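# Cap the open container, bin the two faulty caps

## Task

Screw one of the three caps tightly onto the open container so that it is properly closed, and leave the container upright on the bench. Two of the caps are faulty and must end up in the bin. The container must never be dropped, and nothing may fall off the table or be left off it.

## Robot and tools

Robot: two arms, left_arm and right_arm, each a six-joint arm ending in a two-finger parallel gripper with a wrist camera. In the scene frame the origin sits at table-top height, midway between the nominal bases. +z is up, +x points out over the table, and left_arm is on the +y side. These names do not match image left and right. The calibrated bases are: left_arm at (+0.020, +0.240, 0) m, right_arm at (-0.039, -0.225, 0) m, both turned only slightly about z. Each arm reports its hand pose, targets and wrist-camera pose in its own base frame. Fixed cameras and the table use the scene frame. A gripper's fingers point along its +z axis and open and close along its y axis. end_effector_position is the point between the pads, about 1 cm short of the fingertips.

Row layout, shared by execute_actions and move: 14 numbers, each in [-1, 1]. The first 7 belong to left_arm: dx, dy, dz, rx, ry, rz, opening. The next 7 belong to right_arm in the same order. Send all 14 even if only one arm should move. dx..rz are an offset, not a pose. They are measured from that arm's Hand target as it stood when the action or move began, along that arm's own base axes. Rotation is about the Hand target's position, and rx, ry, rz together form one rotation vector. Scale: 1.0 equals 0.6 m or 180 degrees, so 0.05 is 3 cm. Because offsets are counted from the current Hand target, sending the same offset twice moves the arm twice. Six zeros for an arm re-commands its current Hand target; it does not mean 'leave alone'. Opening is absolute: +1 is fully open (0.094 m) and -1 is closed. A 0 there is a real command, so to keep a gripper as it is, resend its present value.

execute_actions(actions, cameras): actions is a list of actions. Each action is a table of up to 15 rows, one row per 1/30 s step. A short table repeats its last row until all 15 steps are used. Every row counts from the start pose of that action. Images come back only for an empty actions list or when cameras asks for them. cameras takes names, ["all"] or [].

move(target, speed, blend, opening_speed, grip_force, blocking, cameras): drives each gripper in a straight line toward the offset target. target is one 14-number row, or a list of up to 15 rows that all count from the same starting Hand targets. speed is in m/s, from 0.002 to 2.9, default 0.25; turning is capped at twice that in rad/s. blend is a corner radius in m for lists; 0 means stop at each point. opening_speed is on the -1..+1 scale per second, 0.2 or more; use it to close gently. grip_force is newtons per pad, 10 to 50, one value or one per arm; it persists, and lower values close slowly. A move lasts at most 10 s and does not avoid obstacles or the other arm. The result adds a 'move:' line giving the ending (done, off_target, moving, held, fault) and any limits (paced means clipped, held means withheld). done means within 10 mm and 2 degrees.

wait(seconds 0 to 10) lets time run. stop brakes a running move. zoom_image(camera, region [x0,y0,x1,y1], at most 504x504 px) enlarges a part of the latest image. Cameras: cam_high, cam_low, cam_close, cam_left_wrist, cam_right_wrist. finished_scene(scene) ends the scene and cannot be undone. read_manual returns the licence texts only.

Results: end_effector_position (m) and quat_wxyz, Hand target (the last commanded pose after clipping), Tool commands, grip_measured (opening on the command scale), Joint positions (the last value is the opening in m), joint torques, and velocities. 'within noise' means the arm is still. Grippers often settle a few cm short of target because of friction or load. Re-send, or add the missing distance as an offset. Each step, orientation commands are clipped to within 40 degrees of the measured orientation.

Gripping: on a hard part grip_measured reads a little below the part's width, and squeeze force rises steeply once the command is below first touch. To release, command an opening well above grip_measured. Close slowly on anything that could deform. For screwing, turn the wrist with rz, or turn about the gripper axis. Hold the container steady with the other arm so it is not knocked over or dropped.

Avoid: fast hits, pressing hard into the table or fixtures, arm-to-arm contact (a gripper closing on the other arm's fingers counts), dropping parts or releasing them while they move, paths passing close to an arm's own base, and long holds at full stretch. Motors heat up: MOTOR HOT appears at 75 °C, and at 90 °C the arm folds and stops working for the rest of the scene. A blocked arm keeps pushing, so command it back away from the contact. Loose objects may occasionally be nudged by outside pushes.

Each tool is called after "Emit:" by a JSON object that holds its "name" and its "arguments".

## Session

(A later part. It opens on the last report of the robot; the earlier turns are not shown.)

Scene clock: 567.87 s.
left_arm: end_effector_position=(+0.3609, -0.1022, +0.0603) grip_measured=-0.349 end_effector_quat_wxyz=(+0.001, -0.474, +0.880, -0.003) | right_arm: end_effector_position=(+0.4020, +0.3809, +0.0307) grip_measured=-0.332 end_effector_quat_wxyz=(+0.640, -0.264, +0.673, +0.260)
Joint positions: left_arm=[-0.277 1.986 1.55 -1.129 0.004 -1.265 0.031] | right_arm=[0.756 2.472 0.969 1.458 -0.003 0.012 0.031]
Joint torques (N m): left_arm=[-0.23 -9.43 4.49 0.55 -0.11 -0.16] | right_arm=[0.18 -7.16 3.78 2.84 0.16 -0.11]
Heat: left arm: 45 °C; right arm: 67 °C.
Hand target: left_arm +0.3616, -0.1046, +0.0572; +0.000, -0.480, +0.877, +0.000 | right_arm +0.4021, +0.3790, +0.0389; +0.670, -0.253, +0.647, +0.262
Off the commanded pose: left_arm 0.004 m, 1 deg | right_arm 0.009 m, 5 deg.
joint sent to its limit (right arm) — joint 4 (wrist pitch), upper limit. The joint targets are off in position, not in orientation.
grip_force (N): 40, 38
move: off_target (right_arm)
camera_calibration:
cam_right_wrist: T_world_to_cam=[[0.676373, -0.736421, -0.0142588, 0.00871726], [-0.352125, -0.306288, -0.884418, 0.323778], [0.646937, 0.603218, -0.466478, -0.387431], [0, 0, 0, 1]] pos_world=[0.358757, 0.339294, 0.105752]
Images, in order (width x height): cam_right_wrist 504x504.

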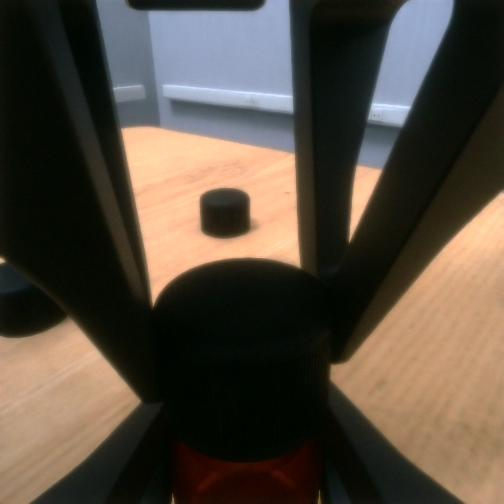

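Emit:
{"name": "move", "arguments": {"target": [[0, 0, 0.0, 0, 0, -0.1889, -0.1, 0, 0, 0, 0, 0, 0, -0.42], [0, 0, 0.0, 0, 0, -0.1889, -0.45, 0, 0, 0, 0, 0, 0, -0.42], [0, 0, 0.0, 0, 0, 0, -0.45, 0, 0, 0, 0, 0, 0, -0.42]], "speed": [0.6, 0.3, 0.5], "opening_speed": 1.4}}

Emit:
{"name": "move", "arguments": {"target": [[0, 0, 0.0, 0, 0, -0.1889, -0.1, 0, 0, 0, 0, 0, 0, -0.42], [0, 0, 0.0, 0, 0, -0.1889, -0.45, 0, 0, 0, 0, 0, 0, -0.42], [0, 0, 0.01, 0, 0, 0, -0.45, 0, 0, 0, 0, 0, 0, -0.42]], "speed": [0.6, 0.3, 0.5], "opening_speed": 1.4, "cameras": ["cam_right_wrist"]}}

Emit:
{"name": "zoom_image", "arguments": {"camera": "cam_right_wrist", "region": [140, 240, 350, 504]}}

Scene clock: 574.63 s.
left_arm: end_effector_position=(+0.3609, -0.1022, +0.0603) grip_measured=-0.349 end_effector_quat_wxyz=(+0.001, -0.474, +0.880, -0.003) | right_arm: end_effector_position=(+0.4020, +0.3809, +0.0307) grip_measured=-0.332 end_effector_quat_wxyz=(+0.640, -0.264, +0.673, +0.260)
Joint positions: left_arm=[-0.277 1.986 1.55 -1.129 0.004 -1.265 0.031] | right_arm=[0.756 2.472 0.969 1.458 -0.003 0.012 0.031]
Joint torques (N m): left_arm=[-0.17 -9.43 4.51 0.55 -0.11 -0.16] | right_arm=[0.25 -7.28 3.82 2.89 0.18 -0.09]
Heat: left arm: 45 °C; right arm: 67 °C.
Hand target: left_arm +0.3616, -0.1046, +0.0572; +0.000, -0.480, +0.877, +0.000 | right_arm +0.4021, +0.3790, +0.0389; +0.670, -0.253, +0.647, +0.262
Off the commanded pose: left_arm 0.004 m, 1 deg | right_arm 0.009 m, 5 deg.
joint sent to its limit (right arm) — joint 4 (wrist pitch), upper limit. The joint targets are off in position, not in orientation.
grip_force (N): 40, 38
move: off_target (right_arm)

Scene clock: 580.97 s.
left_arm: end_effector_position=(+0.3600, -0.1026, +0.0603) grip_measured=-0.349 end_effector_quat_wxyz=(-0.002, -0.474, +0.880, -0.003) | right_arm: end_effector_position=(+0.4020, +0.3809, +0.0307) grip_measured=-0.332 end_effector_quat_wxyz=(+0.640, -0.264, +0.673, +0.260)
Joint positions: left_arm=[-0.277 1.986 1.55 -1.132 0.007 -1.265 0.031] | right_arm=[0.756 2.472 0.969 1.458 -0.003 0.012 0.031]
Joint torques (N m): left_arm=[-0.17 -9.8 5.81 0.39 -0.11 -0.18] | right_arm=[0.39 -7.2 3.62 2.82 0.11 -0.07]
Heat: left arm: 45 °C; right arm: 67 °C.
Hand target: left_arm +0.3616, -0.1046, +0.0632; +0.000, -0.480, +0.877, +0.000 | right_arm +0.4021, +0.3790, +0.0389; +0.670, -0.253, +0.647, +0.262
Off the commanded pose: left_arm 0.004 m, 1 deg | right_arm 0.009 m, 5 deg.
joint sent to its limit (right arm) — joint 4 (wrist pitch), upper limit. The joint targets are off in position, not in orientation.
grip_force (N): 40, 38
move: off_target (right_arm)
camera_calibration:
cam_right_wrist: T_world_to_cam=[[0.676373, -0.736421, -0.0142588, 0.00871726], [-0.352125, -0.306288, -0.884418, 0.323778], [0.646937, 0.603218, -0.466478, -0.387431], [0, 0, 0, 1]] pos_world=[0.358757, 0.339294, 0.105752]
Images, in order (width x height): cam_right_wrist 504x504.

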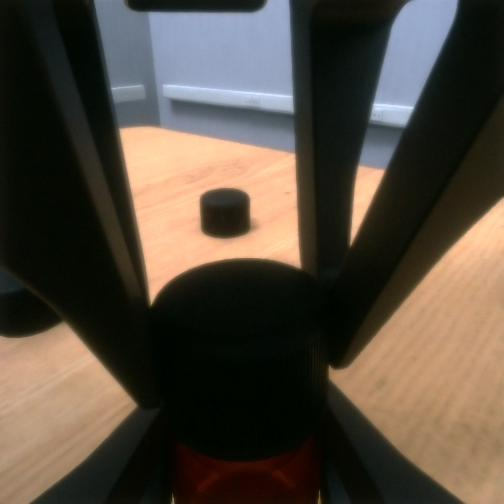

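Scaled by 1.909.

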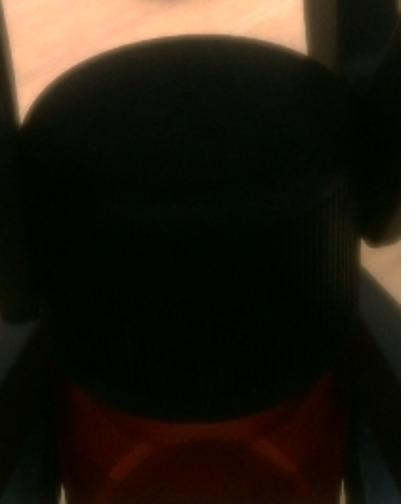

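Emit:
{"name": "move", "arguments": {"target": [0, 0, 0.025, 0, 0, 0, -0.45, 0, 0, 0, 0, 0, 0, -0.42], "speed": 0.05, "cameras": ["cam_right_wrist"]}}

Emit:
{"name": "zoom_image", "arguments": {"camera": "cam_right_wrist", "region": [140, 240, 350, 504]}}

Scene clock: 582.13 s.
left_arm: end_effector_position=(+0.3600, -0.1026, +0.0687) grip_measured=-0.349 end_effector_quat_wxyz=(-0.004, -0.475, +0.880, -0.001) | right_arm: end_effector_position=(+0.4020, +0.3809, +0.0307) grip_measured=-0.332 end_effector_quat_wxyz=(+0.640, -0.264, +0.673, +0.260)
Joint positions: left_arm=[-0.277 1.986 1.583 -1.171 0.007 -1.267 0.031] | right_arm=[0.756 2.472 0.969 1.458 -0.003 0.012 0.031]
Joint torques (N m): left_arm=[-0.16 -10.55 6.84 0.25 -0.12 -0.14] | right_arm=[0.39 -7.23 3.9 2.82 0.19 -0.18]
Heat: left arm: 45 °C; right arm: 68 °C.
Hand target: left_arm +0.3616, -0.1046, +0.0782; +0.000, -0.480, +0.877, +0.000 | right_arm +0.4021, +0.3790, +0.0389; +0.670, -0.253, +0.647, +0.262
Off the commanded pose: left_arm 0.010 m, 1 deg | right_arm 0.009 m, 5 deg.
joint sent to its limit (right arm) — joint 4 (wrist pitch), upper limit. The joint targets are off in position, not in orientation.
grip_force (N): 40, 38
move: off_target (right_arm)
camera_calibration:
cam_right_wrist: T_world_to_cam=[[0.676373, -0.736421, -0.0142588, 0.00871726], [-0.352125, -0.306288, -0.884418, 0.323778], [0.646937, 0.603218, -0.466478, -0.387431], [0, 0, 0, 1]] pos_world=[0.358757, 0.339294, 0.105752]
Images, in order (width x height): cam_right_wrist 504x504.

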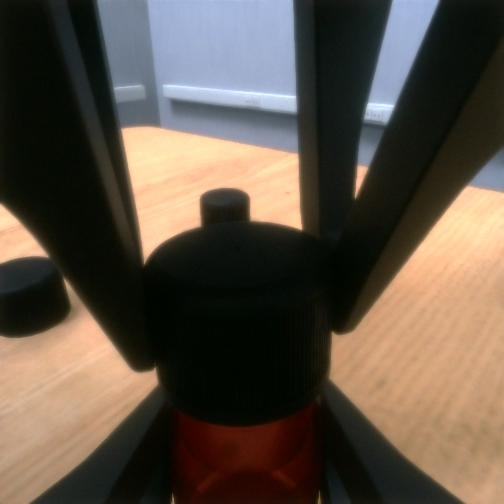

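Scaled by 1.909.

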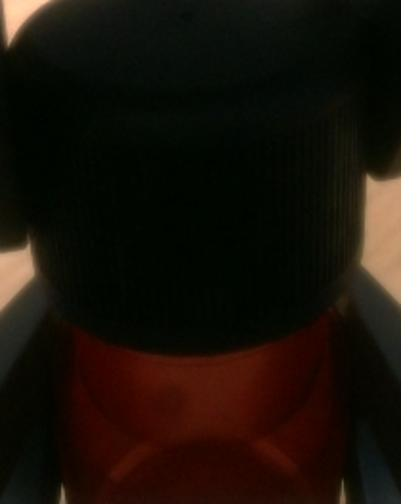

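Emit:
{"name": "move", "arguments": {"target": [[0, 0, 0.045, 0, 0, 0, -0.45, 0, 0, 0, 0, 0, 0, -0.42], [0.06, 0.10, 0.04, 0, 0, 0, -0.45, 0, 0, 0, 0, 0, 0, -0.42], [0.122, 0.152, -0.03, 0, 0, 0, -0.45, 0, 0, 0, 0, 0, 0, -0.42], [0.122, 0.152, -0.09, 0, 0, 0, -0.45, 0, 0, 0, 0, 0, 0, -0.42]], "speed": [0.08, 0.15, 0.2, 0.1], "blend": [0.005, 0.03, 0.02, 0], "cameras": ["cam_left_wrist", "cam_right_wrist"]}}

Scene clock: 584.90 s.
left_arm: end_effector_position=(+0.4333, -0.0166, +0.0356) grip_measured=-0.349 end_effector_quat_wxyz=(-0.001, -0.485, +0.875, -0.008) | right_arm: end_effector_position=(+0.4020, +0.3809, +0.0307) grip_measured=-0.332 end_effector_quat_wxyz=(+0.640, -0.264, +0.673, +0.260)
Joint positions: left_arm=[-0.034 2.236 1.836 -1.164 0.015 -1.047 0.031] | right_arm=[0.756 2.472 0.969 1.458 -0.003 0.012 0.031]
Joint torques (N m): left_arm=[0.34 -11.06 3.48 0.76 -0.12 0.07] | right_arm=[0.47 -7.23 3.9 2.84 0.14 -0.1]
Heat: left arm: 45 °C; right arm: 68 °C.
Hand target: left_arm +0.4348, -0.0134, +0.0242; +0.000, -0.480, +0.877, +0.000 | right_arm +0.4021, +0.3790, +0.0389; +0.670, -0.253, +0.647, +0.262
Off the commanded pose: left_arm 0.012 m, 1 deg | right_arm 0.009 m, 5 deg.
joint sent to its limit (right arm) — joint 4 (wrist pitch), upper limit. The joint targets are off in position, not in orientation.
grip_force (N): 40, 38
move: off_target (left_arm, right_arm); blend cut to 0.018 m at target 3
camera_calibration:
cam_left_wrist: T_world_to_cam=[[0.854918, -0.518683, 0.0090861, -0.37918], [-0.469184, -0.765621, 0.440103, 0.210907], [-0.221317, -0.380515, -0.897901, 0.205769], [0, 0, 0, 1]] pos_world=[0.468663, 0.0430985, 0.0953844]
cam_right_wrist: T_world_to_cam=[[0.676373, -0.736421, -0.0142588, 0.00871726], [-0.352125, -0.306288, -0.884418, 0.323778], [0.646937, 0.603218, -0.466478, -0.387431], [0, 0, 0, 1]] pos_world=[0.358757, 0.339294, 0.105752]
Images, in order (width x height): cam_left_wrist 504x504, cam_right_wrist 504x504.

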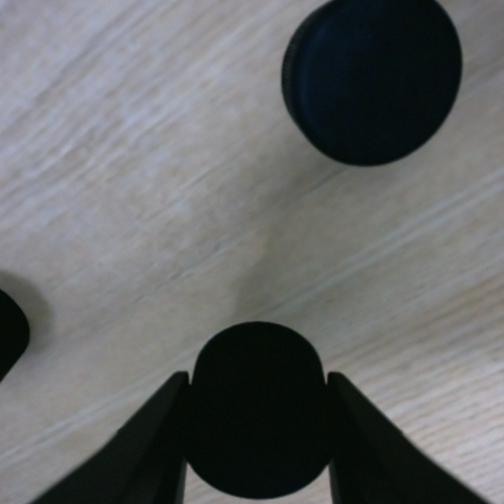

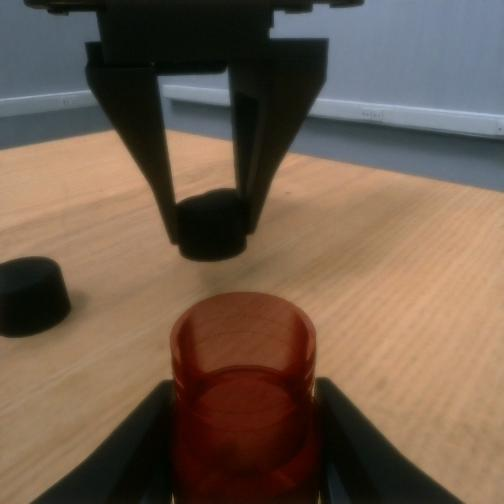

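Emit:
{"name": "zoom_image", "arguments": {"camera": "cam_right_wrist", "region": [140, 270, 350, 504]}}

Emit:
{"name": "move", "arguments": {"target": [0, 0, -0.0267, 0, 0, 0, -0.45, 0, 0, 0, 0, 0, 0, -0.42], "speed": 0.06}}

Emit:
{"name": "move", "arguments": {"target": [0, 0, -0.0067, 0, 0, 0, -0.45, 0, 0, 0, 0, 0, 0, -0.42], "speed": 0.04}}

Emit:
{"name": "move", "arguments": {"target": [0, 0, -0.005, 0, 0, 0, -0.45, 0, 0, 0, 0, 0, 0, -0.42], "speed": 0.04}}

Scaled by 2.154.

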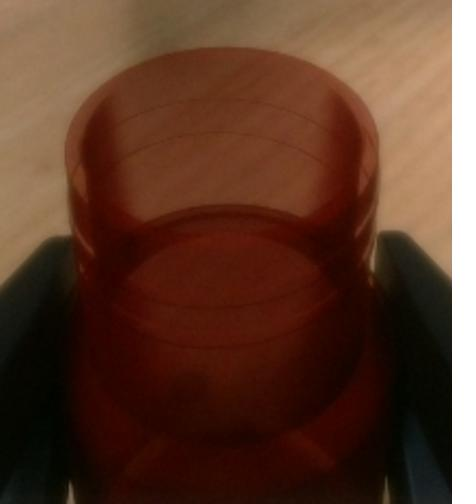

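Scene clock: 586.97 s.
left_arm: end_effector_position=(+0.4333, -0.0192, +0.0190) grip_measured=-0.349 end_effector_quat_wxyz=(-0.001, -0.482, +0.876, -0.008) | right_arm: end_effector_position=(+0.4020, +0.3809, +0.0307) grip_measured=-0.332 end_effector_quat_wxyz=(+0.640, -0.264, +0.673, +0.260)
Joint positions: left_arm=[-0.041 2.252 1.795 -1.109 0.015 -1.047 0.031] | right_arm=[0.756 2.472 0.969 1.458 -0.003 0.012 0.031]
Joint torques (N m): left_arm=[0.46 -11.04 3.47 0.77 -0.11 0.06] | right_arm=[0.09 -7.01 4.04 2.85 0.15 -0.11]
Heat: left arm: 45 °C; right arm: 68 °C.
Hand target: left_arm +0.4348, -0.0134, +0.0082; +0.000, -0.480, +0.877, +0.000 | right_arm +0.4021, +0.3790, +0.0389; +0.670, -0.253, +0.647, +0.262
Off the commanded pose: left_arm 0.012 m, 1 deg | right_arm 0.009 m, 5 deg.
joint sent to its limit (right arm) — joint 4 (wrist pitch), upper limit. The joint targets are off in position, not in orientation.
grip_force (N): 40, 38
move: off_target (left_arm, right_arm)

Scene clock: 587.97 s.
left_arm: end_effector_position=(+0.4340, -0.0199, +0.0171) grip_measured=-0.349 end_effector_quat_wxyz=(+0.000, -0.482, +0.876, -0.009) | right_arm: end_effector_position=(+0.4020, +0.3809, +0.0307) grip_measured=-0.332 end_effector_quat_wxyz=(+0.640, -0.264, +0.673, +0.260)
Joint positions: left_arm=[-0.042 2.252 1.787 -1.096 0.015 -1.047 0.031] | right_arm=[0.756 2.472 0.969 1.458 -0.003 0.012 0.031]
Joint torques (N m): left_arm=[0.25 -10.78 3.32 0.77 -0.11 0.07] | right_arm=[0.28 -7.42 4.01 2.88 0.16 -0.09]
Heat: left arm: 45 °C; right arm: 68 °C.
Hand target: left_arm +0.4348, -0.0134, +0.0041; +0.000, -0.480, +0.877, +0.000 | right_arm +0.4021, +0.3790, +0.0389; +0.670, -0.253, +0.647, +0.262
Off the commanded pose: left_arm 0.015 m, 1 deg | right_arm 0.009 m, 5 deg.
joint sent to its limit (right arm) — joint 4 (wrist pitch), upper limit. The joint targets are off in position, not in orientation.
grip_force (N): 40, 38
move: off_target (left_arm, right_arm)

Scene clock: 589.10 s.
left_arm: end_effector_position=(+0.4348, -0.0200, +0.0156) grip_measured=-0.349 end_effector_quat_wxyz=(+0.002, -0.482, +0.876, -0.010) | right_arm: end_effector_position=(+0.4020, +0.3809, +0.0307) grip_measured=-0.332 end_effector_quat_wxyz=(+0.640, -0.264, +0.673, +0.260)
Joint positions: left_arm=[-0.042 2.252 1.781 -1.086 0.015 -1.047 0.031] | right_arm=[0.756 2.472 0.969 1.458 -0.003 0.012 0.031]
Joint torques (N m): left_arm=[0.21 -10.51 3.29 0.77 -0.11 0.06] | right_arm=[0.43 -7.13 3.93 2.85 0.12 -0.1]
Heat: left arm: 45 °C; right arm: 68 °C.
Hand target: left_arm +0.4348, -0.0134, +0.0011; +0.000, -0.480, +0.877, +0.000 | right_arm +0.4021, +0.3790, +0.0389; +0.670, -0.253, +0.647, +0.262
Off the commanded pose: left_arm 0.016 m, 1 deg | right_arm 0.009 m, 5 deg.
joint sent to its limit (right arm) — joint 4 (wrist pitch), upper limit. The joint targets are off in position, not in orientation.
grip_force (N): 40, 38
move: off_target (left_arm, right_arm)

Emit:
{"name": "move", "arguments": {"target": [0, 0, -0.005, 0, 0, 0, -0.45, 0, 0, 0, 0, 0, 0, -0.42], "speed": 0.04}}

Emit:
{"name": "move", "arguments": {"target": [[0, 0, 0.01, 0, 0, 0, -0.1, 0, 0, 0, 0, 0, 0, -0.42], [0, 0, 0.13, 0, 0, 0, -0.1, 0, 0, 0, 0, 0, 0, -0.42], [-0.175, 0.03, 0.11, 0, 0, 0, 0.1, 0, 0, 0, 0, 0, 0, -0.42], [-0.127, 0.066, 0.05, 0, 0, 0, 0.1, 0, 0, 0, 0, 0, 0, -0.42]], "speed": [0.04, 0.15, 0.2, 0.12], "blend": [0, 0.01, 0.0, 0], "opening_speed": 0.8, "cameras": ["cam_left_wrist", "cam_right_wrist"]}}

Scene clock: 590.23 s.
left_arm: end_effector_position=(+0.4341, -0.0199, +0.0145) grip_measured=-0.349 end_effector_quat_wxyz=(+0.002, -0.482, +0.876, -0.010) | right_arm: end_effector_position=(+0.4020, +0.3809, +0.0307) grip_measured=-0.332 end_effector_quat_wxyz=(+0.640, -0.264, +0.673, +0.260)
Joint positions: left_arm=[-0.042 2.252 1.777 -1.083 0.015 -1.047 0.031] | right_arm=[0.756 2.472 0.969 1.458 -0.003 0.012 0.031]
Joint torques (N m): left_arm=[0.21 -10.39 3.04 0.84 -0.1 0.05] | right_arm=[0.27 -7.25 3.97 2.85 0.17 -0.12]
Heat: left arm: 45 °C; right arm: 68 °C.
Hand target: left_arm +0.4348, -0.0134, -0.0019; +0.000, -0.480, +0.877, +0.000 | right_arm +0.4021, +0.3790, +0.0389; +0.670, -0.253, +0.647, +0.262
Off the commanded pose: left_arm 0.018 m, 1 deg | right_arm 0.009 m, 5 deg.
joint sent to its limit (right arm) — joint 4 (wrist pitch), upper limit. The joint targets are off in position, not in orientation.
grip_force (N): 40, 38
move: off_target (left_arm, right_arm)

Scene clock: 597.03 s.
left_arm: end_effector_position=(+0.3421, +0.0207, +0.0236) grip_measured=+0.097 end_effector_quat_wxyz=(-0.025, -0.483, +0.875, +0.004) | right_arm: end_effector_position=(+0.4020, +0.3809, +0.0307) grip_measured=-0.332 end_effector_quat_wxyz=(+0.640, -0.264, +0.673, +0.260)
Joint positions: left_arm=[0.065 1.956 1.353 -1.017 0.015 -0.943 0.052] | right_arm=[0.756 2.472 0.969 1.458 -0.003 0.012 0.031]
Joint torques (N m): left_arm=[0.25 -9.02 6.56 0.67 -0.12 0.06] | right_arm=[0.2 -7.08 3.82 2.84 0.14 -0.1]
Heat: left arm: 44 °C; right arm: 68 °C.
Hand target: left_arm +0.3586, +0.0262, +0.0281; +0.000, -0.480, +0.877, +0.000 | right_arm +0.4021, +0.3790, +0.0389; +0.670, -0.253, +0.647, +0.262
Off the commanded pose: left_arm 0.018 m, 3 deg | right_arm 0.009 m, 5 deg.
joint sent to its limit (right arm) — joint 4 (wrist pitch), upper limit. The joint targets are off in position, not in orientation.
grip_force (N): 40, 38
move: off_target (left_arm, right_arm); target 3's new opening was sent with left_arm's hand 0.010 m and 3 deg from that target
camera_calibration:
cam_left_wrist: T_world_to_cam=[[0.851794, -0.522699, -0.0351075, -0.279526], [-0.448424, -0.762121, 0.466999, 0.194062], [-0.270856, -0.382044, -0.883561, 0.205737], [0, 0, 0, 1]] pos_world=[0.380846, 0.0803912, 0.0813406]
cam_right_wrist: T_world_to_cam=[[0.676373, -0.736421, -0.0142588, 0.00871726], [-0.352125, -0.306288, -0.884418, 0.323778], [0.646937, 0.603218, -0.466478, -0.387431], [0, 0, 0, 1]] pos_world=[0.358757, 0.339294, 0.105752]
Images, in order (width x height): cam_left_wrist 504x504, cam_right_wrist 504x504.

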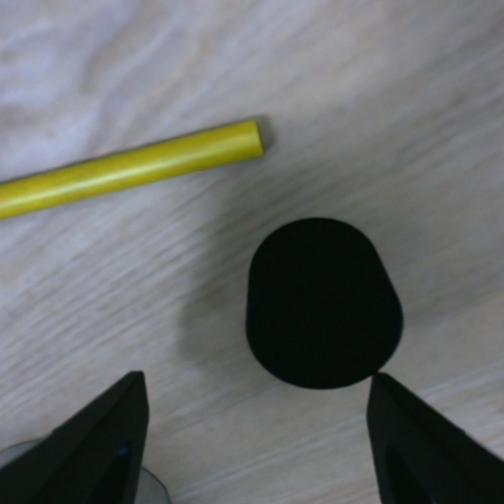

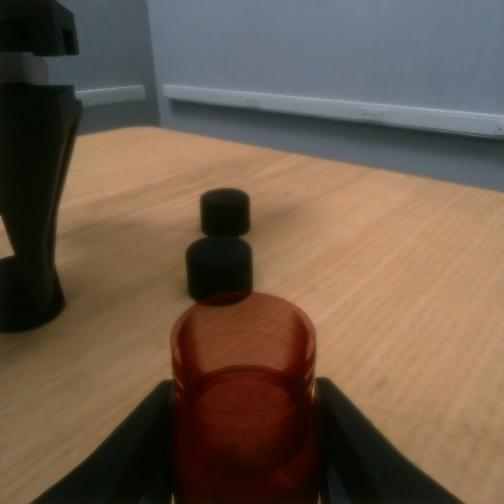

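Emit:
{"name": "move", "arguments": {"target": [[0,0,0.065,0,0,0,0.1,0,0,0,0,0,0,-0.42],[-0.04,-0.003,0.065,0,0,0,0.1,0,0,0,0,0,0,-0.42],[0.0115,-0.0027,0.055,0,0,0,0.1,0,0,0,0,0,0,-0.42]], "speed": [0.1,0.15,0.15], "blend": [0.005,0.005,0], "grip_force": [40,38], "cameras": ["cam_left_wrist"]}}

Scene clock: 599.53 s.
left_arm: end_effector_position=(+0.3603, +0.0202, +0.0581) grip_measured=+0.097 end_effector_quat_wxyz=(-0.003, -0.480, +0.877, -0.006) | right_arm: end_effector_position=(+0.4020, +0.3809, +0.0307) grip_measured=-0.332 end_effector_quat_wxyz=(+0.640, -0.264, +0.673, +0.260)
Joint positions: left_arm=[0.061 1.94 1.476 -1.107 0.015 -0.941 0.052] | right_arm=[0.756 2.472 0.969 1.458 -0.003 0.012 0.031]
Joint torques (N m): left_arm=[-0.13 -8.54 6.87 0.39 -0.11 0] | right_arm=[0.47 -7.15 3.89 2.88 0.12 -0.09]
Heat: left arm: 44 °C; right arm: 68 °C.
Hand target: left_arm +0.3655, +0.0246, +0.0611; +0.000, -0.480, +0.877, +0.000 | right_arm +0.4021, +0.3790, +0.0389; +0.670, -0.253, +0.647, +0.262
Off the commanded pose: left_arm 0.007 m, 1 deg | right_arm 0.009 m, 5 deg.
joint sent to its limit (right arm) — joint 4 (wrist pitch), upper limit. The joint targets are off in position, not in orientation.
grip_force (N): 40, 38
move: off_target (right_arm)
camera_calibration:
cam_left_wrist: T_world_to_cam=[[0.849305, -0.527889, 0.00380991, -0.295413], [-0.474752, -0.760618, 0.442798, 0.196662], [-0.23085, -0.377879, -0.896613, 0.227239], [0, 0, 0, 1]] pos_world=[0.396719, 0.0795086, 0.117789]
Images, in order (width x height): cam_left_wrist 504x504.

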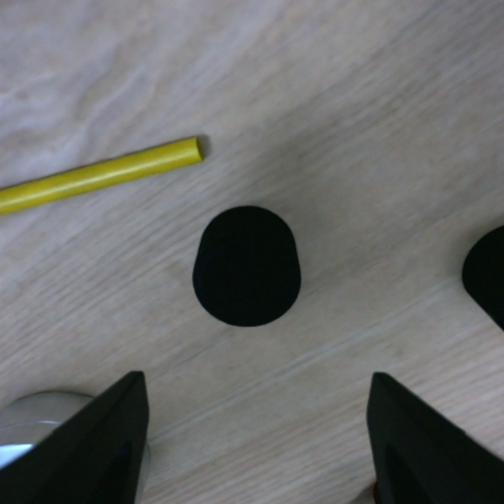

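Emit:
{"name": "move", "arguments": {"target": [[-0.0008,0.0033,-0.06,0,0,0,0.1,0,0,0,0,0,0,-0.42]], "speed": 0.12, "cameras": ["cam_left_wrist"]}}

Emit:
{"name": "wait", "arguments": {"seconds": 0}}

Scene clock: 601.33 s.
left_arm: end_effector_position=(+0.3631, +0.0204, +0.0318) grip_measured=+0.097 end_effector_quat_wxyz=(-0.005, -0.480, +0.877, -0.006) | right_arm: end_effector_position=(+0.4020, +0.3809, +0.0307) grip_measured=-0.332 end_effector_quat_wxyz=(+0.640, -0.264, +0.673, +0.260)
Joint positions: left_arm=[0.061 1.98 1.424 -1.018 0.015 -0.941 0.052] | right_arm=[0.756 2.472 0.969 1.458 -0.003 0.012 0.031]
Joint torques (N m): left_arm=[0.36 -9.1 3.43 0.76 -0.11 0.06] | right_arm=[0.14 -7.12 3.95 2.87 0.18 -0.07]
Heat: left arm: 44 °C; right arm: 68 °C.
Hand target: left_arm +0.3650, +0.0265, +0.0251; +0.000, -0.480, +0.877, +0.000 | right_arm +0.4021, +0.3790, +0.0389; +0.670, -0.253, +0.647, +0.262
Off the commanded pose: left_arm 0.009 m, 1 deg | right_arm 0.009 m, 5 deg.
joint sent to its limit (right arm) — joint 4 (wrist pitch), upper limit. The joint targets are off in position, not in orientation.
grip_force (N): 40, 38
move: off_target (right_arm)
camera_calibration:
cam_left_wrist: T_world_to_cam=[[0.849342, -0.527841, 0.00124555, -0.297529], [-0.473316, -0.760558, 0.444436, 0.209237], [-0.233644, -0.378068, -0.89581, 0.205305], [0, 0, 0, 1]] pos_world=[0.399707, 0.0797078, 0.0912924]
Images, in order (width x height): cam_left_wrist 504x504.

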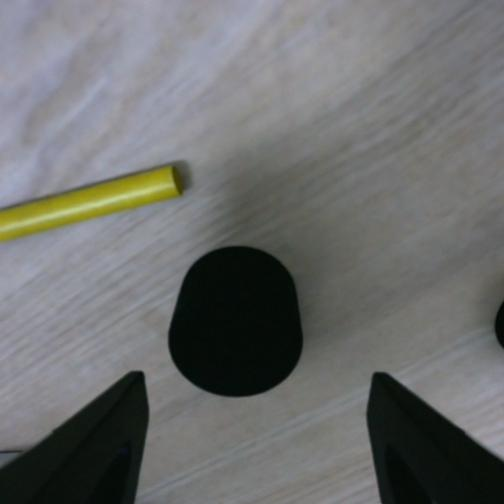

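Scene clock: 601.33 s.
left_arm: end_effector_position=(+0.3631, +0.0204, +0.0318) grip_measured=+0.097 end_effector_quat_wxyz=(-0.005, -0.480, +0.877, -0.006) | right_arm: end_effector_position=(+0.4020, +0.3809, +0.0307) grip_measured=-0.332 end_effector_quat_wxyz=(+0.640, -0.264, +0.673, +0.260)
Joint positions: left_arm=[0.061 1.98 1.424 -1.018 0.015 -0.941 0.052] | right_arm=[0.756 2.472 0.969 1.458 -0.003 0.012 0.031]
Joint torques (N m): left_arm=[0.36 -9.1 3.43 0.76 -0.11 0.06] | right_arm=[0.14 -7.12 3.95 2.87 0.18 -0.07]
Heat: left arm: 44 °C; right arm: 68 °C.
Hand target: left_arm +0.3650, +0.0265, +0.0251; +0.000, -0.480, +0.877, +0.000 | right_arm +0.4021, +0.3790, +0.0389; +0.670, -0.253, +0.647, +0.262
Tool commands: left_gripper/opening=+0.1 right_gripper/opening=-0.42
Off the commanded pose: left_arm 0.009 m, 1 deg | right_arm 0.009 m, 5 deg.
grip_force (N): 40, 38

Emit:
{"name": "move", "arguments": {"target": [[0.001,0.0142,0,0,0,0,0.1,0,0,0,0,0,0,-0.42]], "speed": 0.12, "cameras": ["cam_left_wrist"]}}

Scene clock: 603.37 s.
left_arm: end_effector_position=(+0.3625, +0.0299, +0.0318) grip_measured=+0.097 end_effector_quat_wxyz=(-0.005, -0.483, +0.876, -0.006) | right_arm: end_effector_position=(+0.4020, +0.3809, +0.0307) grip_measured=-0.332 end_effector_quat_wxyz=(+0.640, -0.264, +0.673, +0.260)
Joint positions: left_arm=[0.087 1.98 1.424 -1.018 0.015 -0.921 0.052] | right_arm=[0.756 2.472 0.969 1.458 -0.003 0.012 0.031]
Joint torques (N m): left_arm=[0.49 -8.73 3.9 0.74 -0.11 0.07] | right_arm=[0.34 -7.21 3.82 2.82 0.18 -0.09]
Heat: left arm: 44 °C; right arm: 68 °C.
Hand target: left_arm +0.3656, +0.0351, +0.0251; +0.000, -0.480, +0.877, +0.000 | right_arm +0.4021, +0.3790, +0.0389; +0.670, -0.253, +0.647, +0.262
Off the commanded pose: left_arm 0.009 m, 1 deg | right_arm 0.009 m, 5 deg.
joint sent to its limit (right arm) — joint 4 (wrist pitch), upper limit. The joint targets are off in position, not in orientation.
grip_force (N): 40, 38
move: off_target (right_arm)
camera_calibration:
cam_left_wrist: T_world_to_cam=[[0.852561, -0.522626, 0.00154997, -0.293265], [-0.468788, -0.763418, 0.444332, 0.214555], [-0.231036, -0.379547, -0.895861, 0.207813], [0, 0, 0, 1]] pos_world=[0.39862, 0.0894021, 0.0912922]
Images, in order (width x height): cam_left_wrist 504x504.

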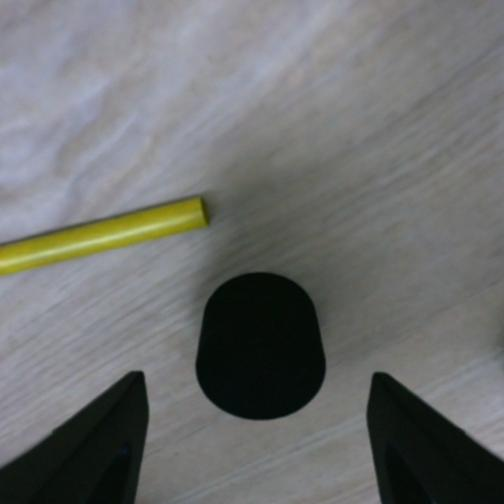

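Emit:
{"name": "move", "arguments": {"target": [[0.001,0.0018,-0.0265,0,0,0,0.1,0,0,0,0,0,0,-0.42]], "speed": 0.08, "cameras": ["cam_left_wrist"]}}

Scene clock: 604.90 s.
left_arm: end_effector_position=(+0.3655, +0.0284, +0.0175) grip_measured=+0.097 end_effector_quat_wxyz=(-0.003, -0.480, +0.877, -0.007) | right_arm: end_effector_position=(+0.4020, +0.3809, +0.0307) grip_measured=-0.332 end_effector_quat_wxyz=(+0.640, -0.264, +0.673, +0.260)
Joint positions: left_arm=[0.082 2.005 1.399 -0.964 0.015 -0.918 0.052] | right_arm=[0.756 2.472 0.969 1.458 -0.003 0.012 0.031]
Joint torques (N m): left_arm=[0.73 -9.03 3.25 0.77 -0.11 0.07] | right_arm=[0.46 -6.97 4.05 2.87 0.17 -0.08]
Heat: left arm: 44 °C; right arm: 68 °C.
Hand target: left_arm +0.3662, +0.0361, +0.0092; +0.000, -0.480, +0.877, +0.000 | right_arm +0.4021, +0.3790, +0.0389; +0.670, -0.253, +0.647, +0.262
Off the commanded pose: left_arm 0.011 m, 1 deg | right_arm 0.009 m, 5 deg.
joint sent to its limit (right arm) — joint 4 (wrist pitch), upper limit. The joint targets are off in position, not in orientation.
grip_force (N): 40, 38
move: off_target (left_arm, right_arm)
camera_calibration:
cam_left_wrist: T_world_to_cam=[[0.848498, -0.529171, 0.00530239, -0.294995], [-0.476721, -0.75997, 0.441795, 0.224038], [-0.229755, -0.37739, -0.897101, 0.194629], [0, 0, 0, 1]] pos_world=[0.401824, 0.0876105, 0.0771873]
Images, in order (width x height): cam_left_wrist 504x504.

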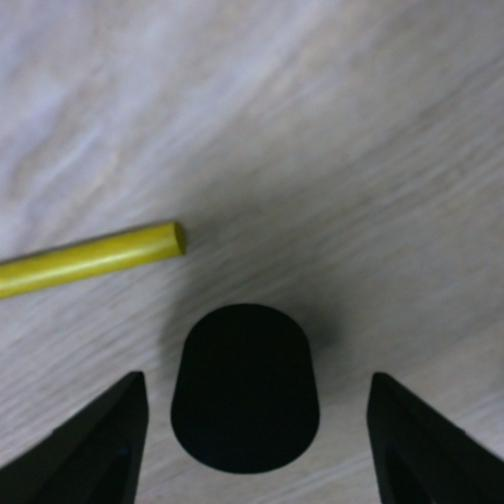

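Emit:
{"name": "move", "arguments": {"target": [[0,0.009,0.0,0,0,0,0.1,0,0,0,0,0,0,-0.42]], "speed": 0.08}}

Emit:
{"name": "move", "arguments": {"target": [[0,0,0,0,0,0,-0.45,0,0,0,0,0,0,-0.42]], "speed": 0.08, "opening_speed": 0.5, "cameras": ["cam_left_wrist"]}}

Scene clock: 607.10 s.
left_arm: end_effector_position=(+0.3649, +0.0357, +0.0175) grip_measured=+0.097 end_effector_quat_wxyz=(-0.002, -0.482, +0.876, -0.007) | right_arm: end_effector_position=(+0.4020, +0.3809, +0.0307) grip_measured=-0.332 end_effector_quat_wxyz=(+0.640, -0.264, +0.673, +0.260)
Joint positions: left_arm=[0.102 2.005 1.399 -0.964 0.015 -0.903 0.052] | right_arm=[0.756 2.472 0.969 1.458 -0.003 0.012 0.031]
Joint torques (N m): left_arm=[0.51 -8.85 3.48 0.75 -0.11 0.06] | right_arm=[0.44 -6.99 3.88 2.89 0.11 -0.13]
Heat: left arm: 44 °C; right arm: 68 °C.
Hand target: left_arm +0.3662, +0.0415, +0.0092; +0.000, -0.480, +0.877, +0.000 | right_arm +0.4021, +0.3790, +0.0389; +0.670, -0.253, +0.647, +0.262
Off the commanded pose: left_arm 0.010 m, 1 deg | right_arm 0.009 m, 5 deg.
joint sent to its limit (right arm) — joint 4 (wrist pitch), upper limit. The joint targets are off in position, not in orientation.
grip_force (N): 40, 38
move: off_target (right_arm)

Scene clock: 608.70 s.
left_arm: end_effector_position=(+0.3650, +0.0340, +0.0175) grip_measured=-0.353 end_effector_quat_wxyz=(-0.002, -0.480, +0.877, -0.007) | right_arm: end_effector_position=(+0.4020, +0.3809, +0.0307) grip_measured=-0.332 end_effector_quat_wxyz=(+0.640, -0.264, +0.673, +0.260)
Joint positions: left_arm=[0.097 2.005 1.399 -0.964 0.015 -0.903 0.03] | right_arm=[0.756 2.472 0.969 1.458 -0.003 0.012 0.031]
Joint torques (N m): left_arm=[0.58 -8.85 3.51 0.75 -0.11 0.07] | right_arm=[0.39 -7.21 3.78 2.87 0.15 -0.11]
Heat: left arm: 44 °C; right arm: 68 °C.
Hand target: left_arm +0.3662, +0.0415, +0.0092; +0.000, -0.480, +0.877, +0.000 | right_arm +0.4021, +0.3790, +0.0389; +0.670, -0.253, +0.647, +0.262
Off the commanded pose: left_arm 0.011 m, 1 deg | right_arm 0.009 m, 5 deg.
joint sent to its limit (right arm) — joint 4 (wrist pitch), upper limit. The joint targets are off in position, not in orientation.
grip_force (N): 40, 38
move: off_target (left_arm, right_arm)
camera_calibration:
cam_left_wrist: T_world_to_cam=[[0.848497, -0.529172, 0.00549194, -0.291622], [-0.476815, -0.759961, 0.441709, 0.2281], [-0.229567, -0.377407, -0.897141, 0.196557], [0, 0, 0, 1]] pos_world=[0.401325, 0.0932104, 0.0771872]
Images, in order (width x height): cam_left_wrist 504x504.

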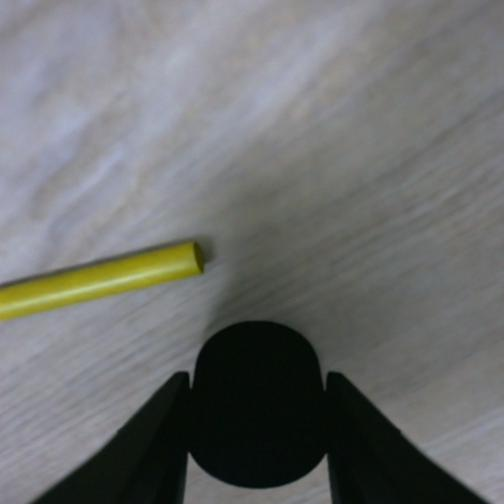

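Emit:
{"name": "move", "arguments": {"target": [[-0.01,0,0.16,0,0,0,-0.45,0,0,0,0,0,0,-0.42],[-0.0387,-0.2108,0.1597,0,0,0,-0.45,0,0,0,0,0,0,-0.42]], "speed": [0.15,0.25], "blend": [0.02,0]}}

Emit:
{"name": "move", "arguments": {"target": [[0.031,-0.0327,-0.0167,0,0,0,-0.45,0,0,0,0,0,0,-0.42]], "speed": 0.1}}

Emit:
{"name": "move", "arguments": {"target": [[0,0,-0.0333,0,0,0,-0.45,0,0,0,0,0,0,-0.42]], "speed": 0.06, "cameras": ["cam_close","cam_right_wrist"]}}

Scene clock: 612.57 s.
left_arm: end_effector_position=(+0.3423, -0.0908, +0.0907) grip_measured=-0.353 end_effector_quat_wxyz=(-0.014, -0.467, +0.884, +0.004) | right_arm: end_effector_position=(+0.4020, +0.3809, +0.0307) grip_measured=-0.332 end_effector_quat_wxyz=(+0.640, -0.264, +0.673, +0.260)
Joint positions: left_arm=[-0.255 1.919 1.577 -1.256 0.013 -1.228 0.03] | right_arm=[0.756 2.472 0.969 1.458 -0.003 0.012 0.031]
Joint torques (N m): left_arm=[0.43 -12.55 4.96 0.33 -0.1 -0.15] | right_arm=[0.27 -7.09 3.95 2.85 0.19 -0.09]
Heat: left arm: 44 °C; right arm: 68 °C.
Hand target: left_arm +0.3430, -0.0849, +0.1051; +0.000, -0.480, +0.877, +0.000 | right_arm +0.4021, +0.3790, +0.0389; +0.670, -0.253, +0.647, +0.262
Off the commanded pose: left_arm 0.015 m, 2 deg | right_arm 0.009 m, 5 deg.
joint sent to its limit (right arm) — joint 4 (wrist pitch), upper limit. The joint targets are off in position, not in orientation.
grip_force (N): 40, 38
move: off_target (left_arm, right_arm)

Scene clock: 614.20 s.
left_arm: end_effector_position=(+0.3542, -0.1056, +0.0907) grip_measured=-0.353 end_effector_quat_wxyz=(-0.008, -0.471, +0.882, -0.001) | right_arm: end_effector_position=(+0.4020, +0.3809, +0.0307) grip_measured=-0.332 end_effector_quat_wxyz=(+0.640, -0.264, +0.673, +0.260)
Joint positions: left_arm=[-0.286 1.963 1.639 -1.256 0.013 -1.267 0.03] | right_arm=[0.756 2.472 0.969 1.458 -0.003 0.012 0.031]
Joint torques (N m): left_arm=[-0.38 -9.02 7.12 0.42 -0.1 -0.14] | right_arm=[0.2 -7.04 3.95 2.83 0.1 -0.08]
Heat: left arm: 44 °C; right arm: 68 °C.
Hand target: left_arm +0.3616, -0.1046, +0.0950; +0.000, -0.480, +0.877, +0.000 | right_arm +0.4021, +0.3790, +0.0389; +0.670, -0.253, +0.647, +0.262
Off the commanded pose: left_arm 0.009 m, 1 deg | right_arm 0.009 m, 5 deg.
joint sent to its limit (right arm) — joint 4 (wrist pitch), upper limit. The joint targets are off in position, not in orientation.
grip_force (N): 40, 38
move: off_target (right_arm)

Scene clock: 615.43 s.
left_arm: end_effector_position=(+0.3588, -0.1069, +0.0839) grip_measured=-0.353 end_effector_quat_wxyz=(-0.003, -0.471, +0.882, -0.007) | right_arm: end_effector_position=(+0.4020, +0.3809, +0.0307) grip_measured=-0.332 end_effector_quat_wxyz=(+0.640, -0.264, +0.673, +0.260)
Joint positions: left_arm=[-0.286 1.97 1.62 -1.216 0.013 -1.267 0.03] | right_arm=[0.756 2.472 0.969 1.458 -0.003 0.012 0.031]
Joint torques (N m): left_arm=[-0.36 -8.95 3.41 0.74 -0.09 -0.15] | right_arm=[0.31 -7.24 3.9 2.82 0.15 -0.1]
Heat: left arm: 44 °C; right arm: 68 °C.
Hand target: left_arm +0.3616, -0.1046, +0.0751; +0.000, -0.480, +0.877, +0.000 | right_arm +0.4021, +0.3790, +0.0389; +0.670, -0.253, +0.647, +0.262
Off the commanded pose: left_arm 0.010 m, 1 deg | right_arm 0.009 m, 5 deg.
joint sent to its limit (right arm) — joint 4 (wrist pitch), upper limit. The joint targets are off in position, not in orientation.
grip_force (N): 40, 38
move: off_target (right_arm)
camera_calibration:
cam_right_wrist: T_world_to_cam=[[0.676373, -0.736421, -0.0142588, 0.00871726], [-0.352125, -0.306288, -0.884418, 0.323778], [0.646937, 0.603218, -0.466478, -0.387431], [0, 0, 0, 1]] pos_world=[0.358757, 0.339294, 0.105752]
Images, in order (width x height): cam_close 504x504, cam_right_wrist 504x504.

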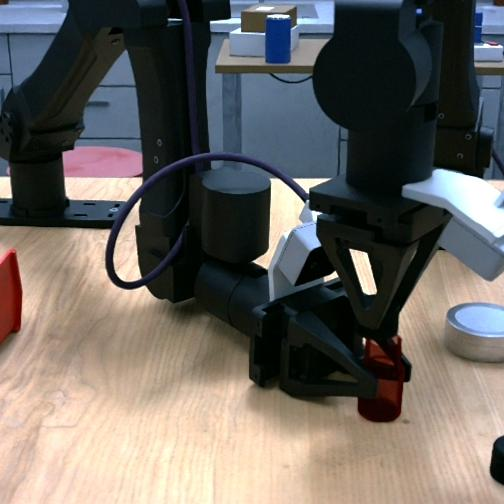

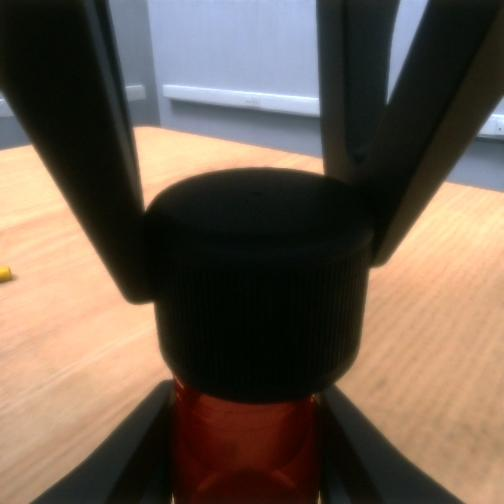

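Emit:
{"name": "zoom_image", "arguments": {"camera": "cam_close", "region": [310, 280, 430, 430]}}

Emit:
{"name": "zoom_image", "arguments": {"camera": "cam_right_wrist", "region": [140, 150, 390, 504]}}

Scaled by 3.360.

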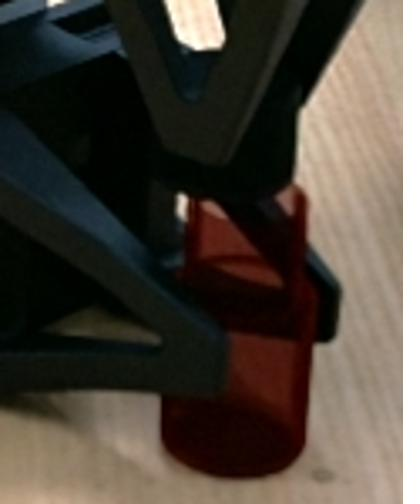

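Scaled by 1.424.

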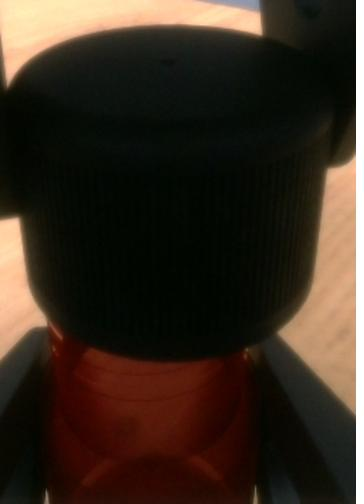

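Emit:
{"name": "move", "arguments": {"target": [[-0.0193,0.0327,0.05,0,0,0,-0.45,0,0,0,0,0,0,-0.42],[0.0035,0.0073,0.0332,0,0,0,-0.45,0,0,0,0,0,0,-0.42],[0.0035,0.0073,-0.003,0,0,0,-0.45,0,0,0,0,0,0,-0.42]], "speed": [0.12,0.1,0.06], "cameras": ["cam_close","cam_right_wrist"]}}

Emit:
{"name": "zoom_image", "arguments": {"camera": "cam_close", "region": [310, 280, 430, 430]}}

Emit:
{"name": "zoom_image", "arguments": {"camera": "cam_right_wrist", "region": [140, 150, 390, 504]}}

Scene clock: 618.70 s.
left_arm: end_effector_position=(+0.3607, -0.1021, +0.0813) grip_measured=-0.353 end_effector_quat_wxyz=(-0.004, -0.472, +0.882, -0.006) | right_arm: end_effector_position=(+0.4020, +0.3809, +0.0307) grip_measured=-0.332 end_effector_quat_wxyz=(+0.640, -0.264, +0.673, +0.260)
Joint positions: left_arm=[-0.272 1.976 1.619 -1.211 0.013 -1.254 0.03] | right_arm=[0.756 2.472 0.969 1.458 -0.003 0.012 0.031]
Joint torques (N m): left_arm=[-0.5 -9.09 3.45 0.76 -0.1 -0.13] | right_arm=[0.35 -7.24 3.88 2.85 0.12 -0.11]
Heat: left arm: 44 °C; right arm: 68 °C.
Hand target: left_arm +0.3637, -0.1002, +0.0733; +0.000, -0.480, +0.877, +0.000 | right_arm +0.4021, +0.3790, +0.0389; +0.670, -0.253, +0.647, +0.262
Off the commanded pose: left_arm 0.009 m, 1 deg | right_arm 0.009 m, 5 deg.
joint sent to its limit (right arm) — joint 4 (wrist pitch), upper limit. The joint targets are off in position, not in orientation.
grip_force (N): 40, 38
move: off_target (right_arm)
camera_calibration:
cam_right_wrist: T_world_to_cam=[[0.676373, -0.736421, -0.0142588, 0.00871726], [-0.352125, -0.306288, -0.884418, 0.323778], [0.646937, 0.603218, -0.466478, -0.387431], [0, 0, 0, 1]] pos_world=[0.358757, 0.339294, 0.105752]
Images, in order (width x height): cam_close 504x504, cam_right_wrist 504x504.

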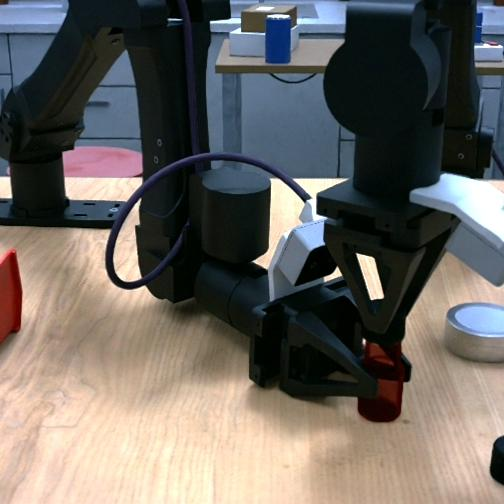

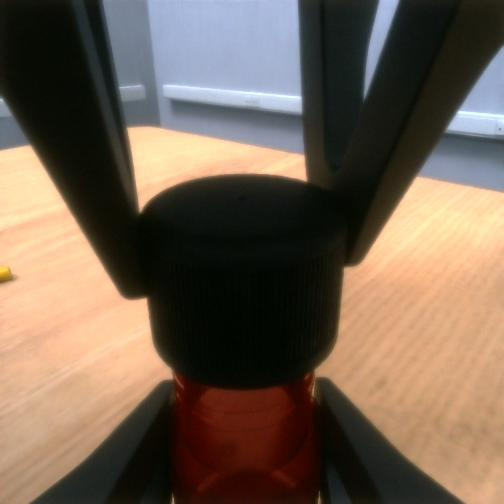

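Scaled by 3.360.

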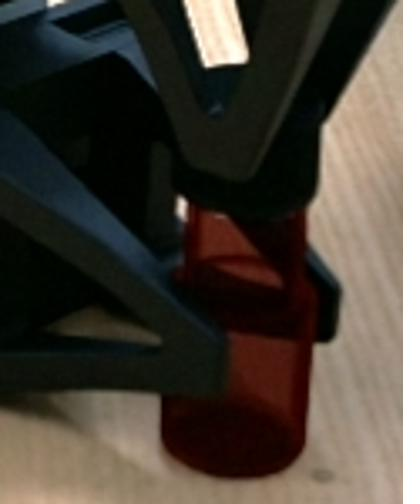

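Scaled by 1.424.

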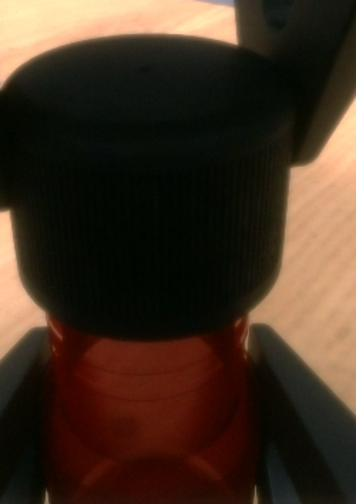

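Emit:
{"name": "move", "arguments": {"target": [[0,0,-0.0167,0,0,0,-0.45,0,0,0,0,0,0,-0.42]], "speed": 0.04, "cameras": ["cam_right_wrist"]}}

Emit:
{"name": "zoom_image", "arguments": {"camera": "cam_right_wrist", "region": [140, 150, 390, 504]}}

Scene clock: 619.80 s.
left_arm: end_effector_position=(+0.3603, -0.1020, +0.0775) grip_measured=-0.353 end_effector_quat_wxyz=(-0.004, -0.472, +0.882, -0.006) | right_arm: end_effector_position=(+0.4020, +0.3809, +0.0307) grip_measured=-0.332 end_effector_quat_wxyz=(+0.640, -0.264, +0.673, +0.260)
Joint positions: left_arm=[-0.272 1.976 1.603 -1.196 0.013 -1.254 0.03] | right_arm=[0.756 2.472 0.969 1.458 -0.003 0.012 0.031]
Joint torques (N m): left_arm=[-0.47 -8.68 2.29 0.95 -0.1 -0.15] | right_arm=[0.25 -7.21 3.73 2.86 0.15 -0.13]
Heat: left arm: 44 °C; right arm: 69 °C.
Hand target: left_arm +0.3637, -0.1002, +0.0632; +0.000, -0.480, +0.877, +0.000 | right_arm +0.4021, +0.3790, +0.0389; +0.670, -0.253, +0.647, +0.262
Off the commanded pose: left_arm 0.015 m, 1 deg | right_arm 0.009 m, 5 deg.
joint sent to its limit (right arm) — joint 4 (wrist pitch), upper limit. The joint targets are off in position, not in orientation.
grip_force (N): 40, 38
move: off_target (left_arm, right_arm)
camera_calibration:
cam_right_wrist: T_world_to_cam=[[0.676373, -0.736421, -0.0142588, 0.00871726], [-0.352125, -0.306288, -0.884418, 0.323778], [0.646937, 0.603218, -0.466478, -0.387431], [0, 0, 0, 1]] pos_world=[0.358757, 0.339294, 0.105752]
Images, in order (width x height): cam_right_wrist 504x504.

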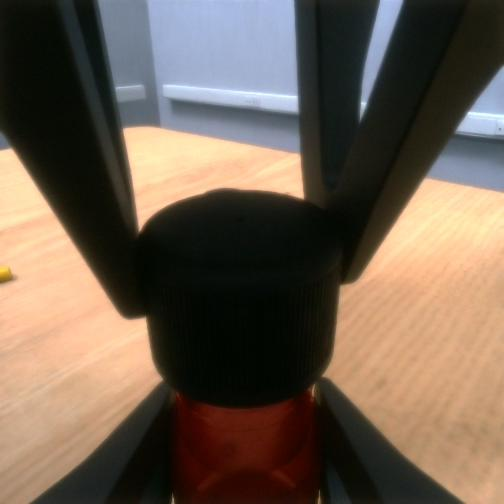

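Scaled by 1.424.

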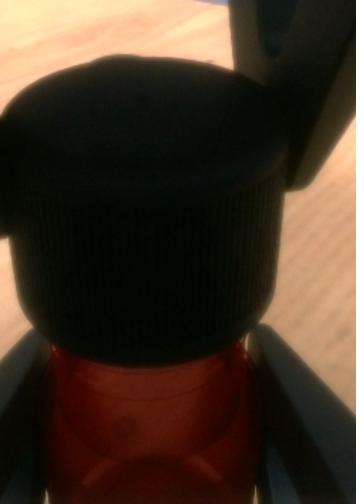

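Emit:
{"name": "wait", "arguments": {"seconds": 0, "cameras": ["cam_close","cam_left_wrist","cam_low","cam_high"]}}

Emit:
{"name": "zoom_image", "arguments": {"camera": "cam_close", "region": [310, 280, 430, 430]}}

Scene clock: 619.93 s.
left_arm: end_effector_position=(+0.3603, -0.1020, +0.0775) grip_measured=-0.353 end_effector_quat_wxyz=(-0.004, -0.472, +0.882, -0.006) | right_arm: end_effector_position=(+0.4020, +0.3809, +0.0307) grip_measured=-0.332 end_effector_quat_wxyz=(+0.640, -0.264, +0.673, +0.260)
Joint positions: left_arm=[-0.272 1.976 1.603 -1.196 0.013 -1.254 0.03] | right_arm=[0.756 2.472 0.969 1.458 -0.003 0.012 0.031]
Joint torques (N m): left_arm=[-0.5 -8.66 2.29 0.94 -0.09 -0.14] | right_arm=[0.32 -7.3 3.84 2.82 0.16 -0.06]
Heat: left arm: 44 °C; right arm: 69 °C.
Hand target: left_arm +0.3637, -0.1002, +0.0632; +0.000, -0.480, +0.877, +0.000 | right_arm +0.4021, +0.3790, +0.0389; +0.670, -0.253, +0.647, +0.262
Tool commands: left_gripper/opening=-0.45 right_gripper/opening=-0.42
Off the commanded pose: left_arm 0.015 m, 1 deg | right_arm 0.009 m, 5 deg.
grip_force (N): 40, 38
camera_calibration:
cam_left_wrist: T_world_to_cam=[[0.838614, -0.544722, 0.00210884, -0.357689], [-0.48933, -0.751624, 0.442286, 0.101272], [-0.239338, -0.371939, -0.896872, 0.202063], [0, 0, 0, 1]] pos_world=[0.39788, -0.043568, 0.137188]
Images, in order (width x height): cam_high 504x504, cam_low 504x504, cam_close 504x504, cam_left_wrist 504x504.

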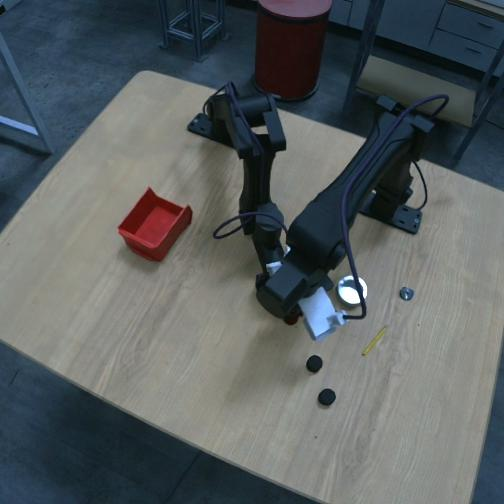

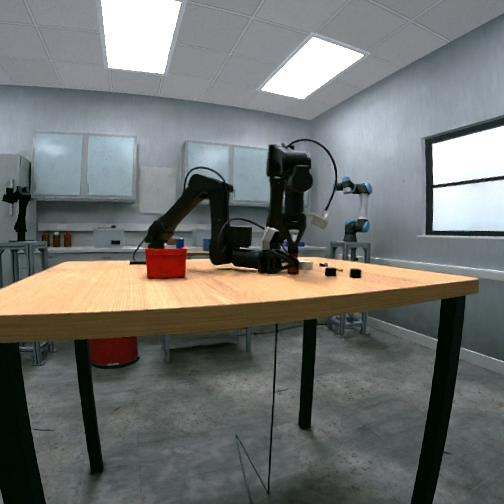

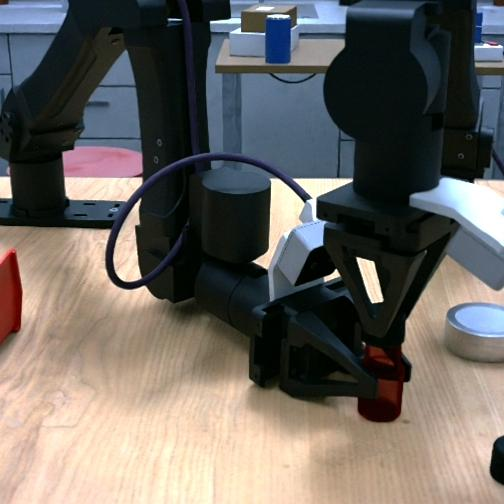

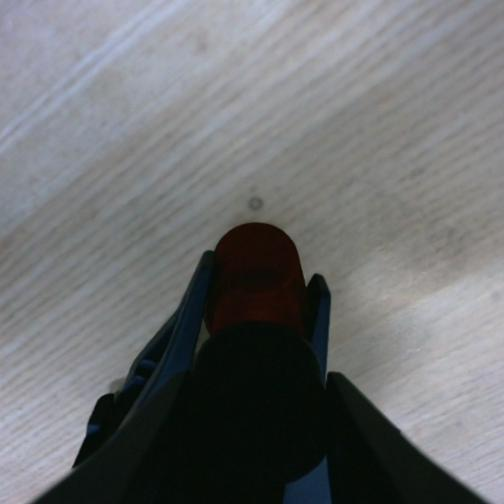

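Scaled by 3.360.

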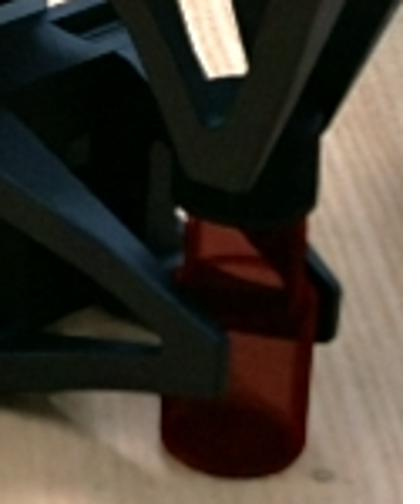

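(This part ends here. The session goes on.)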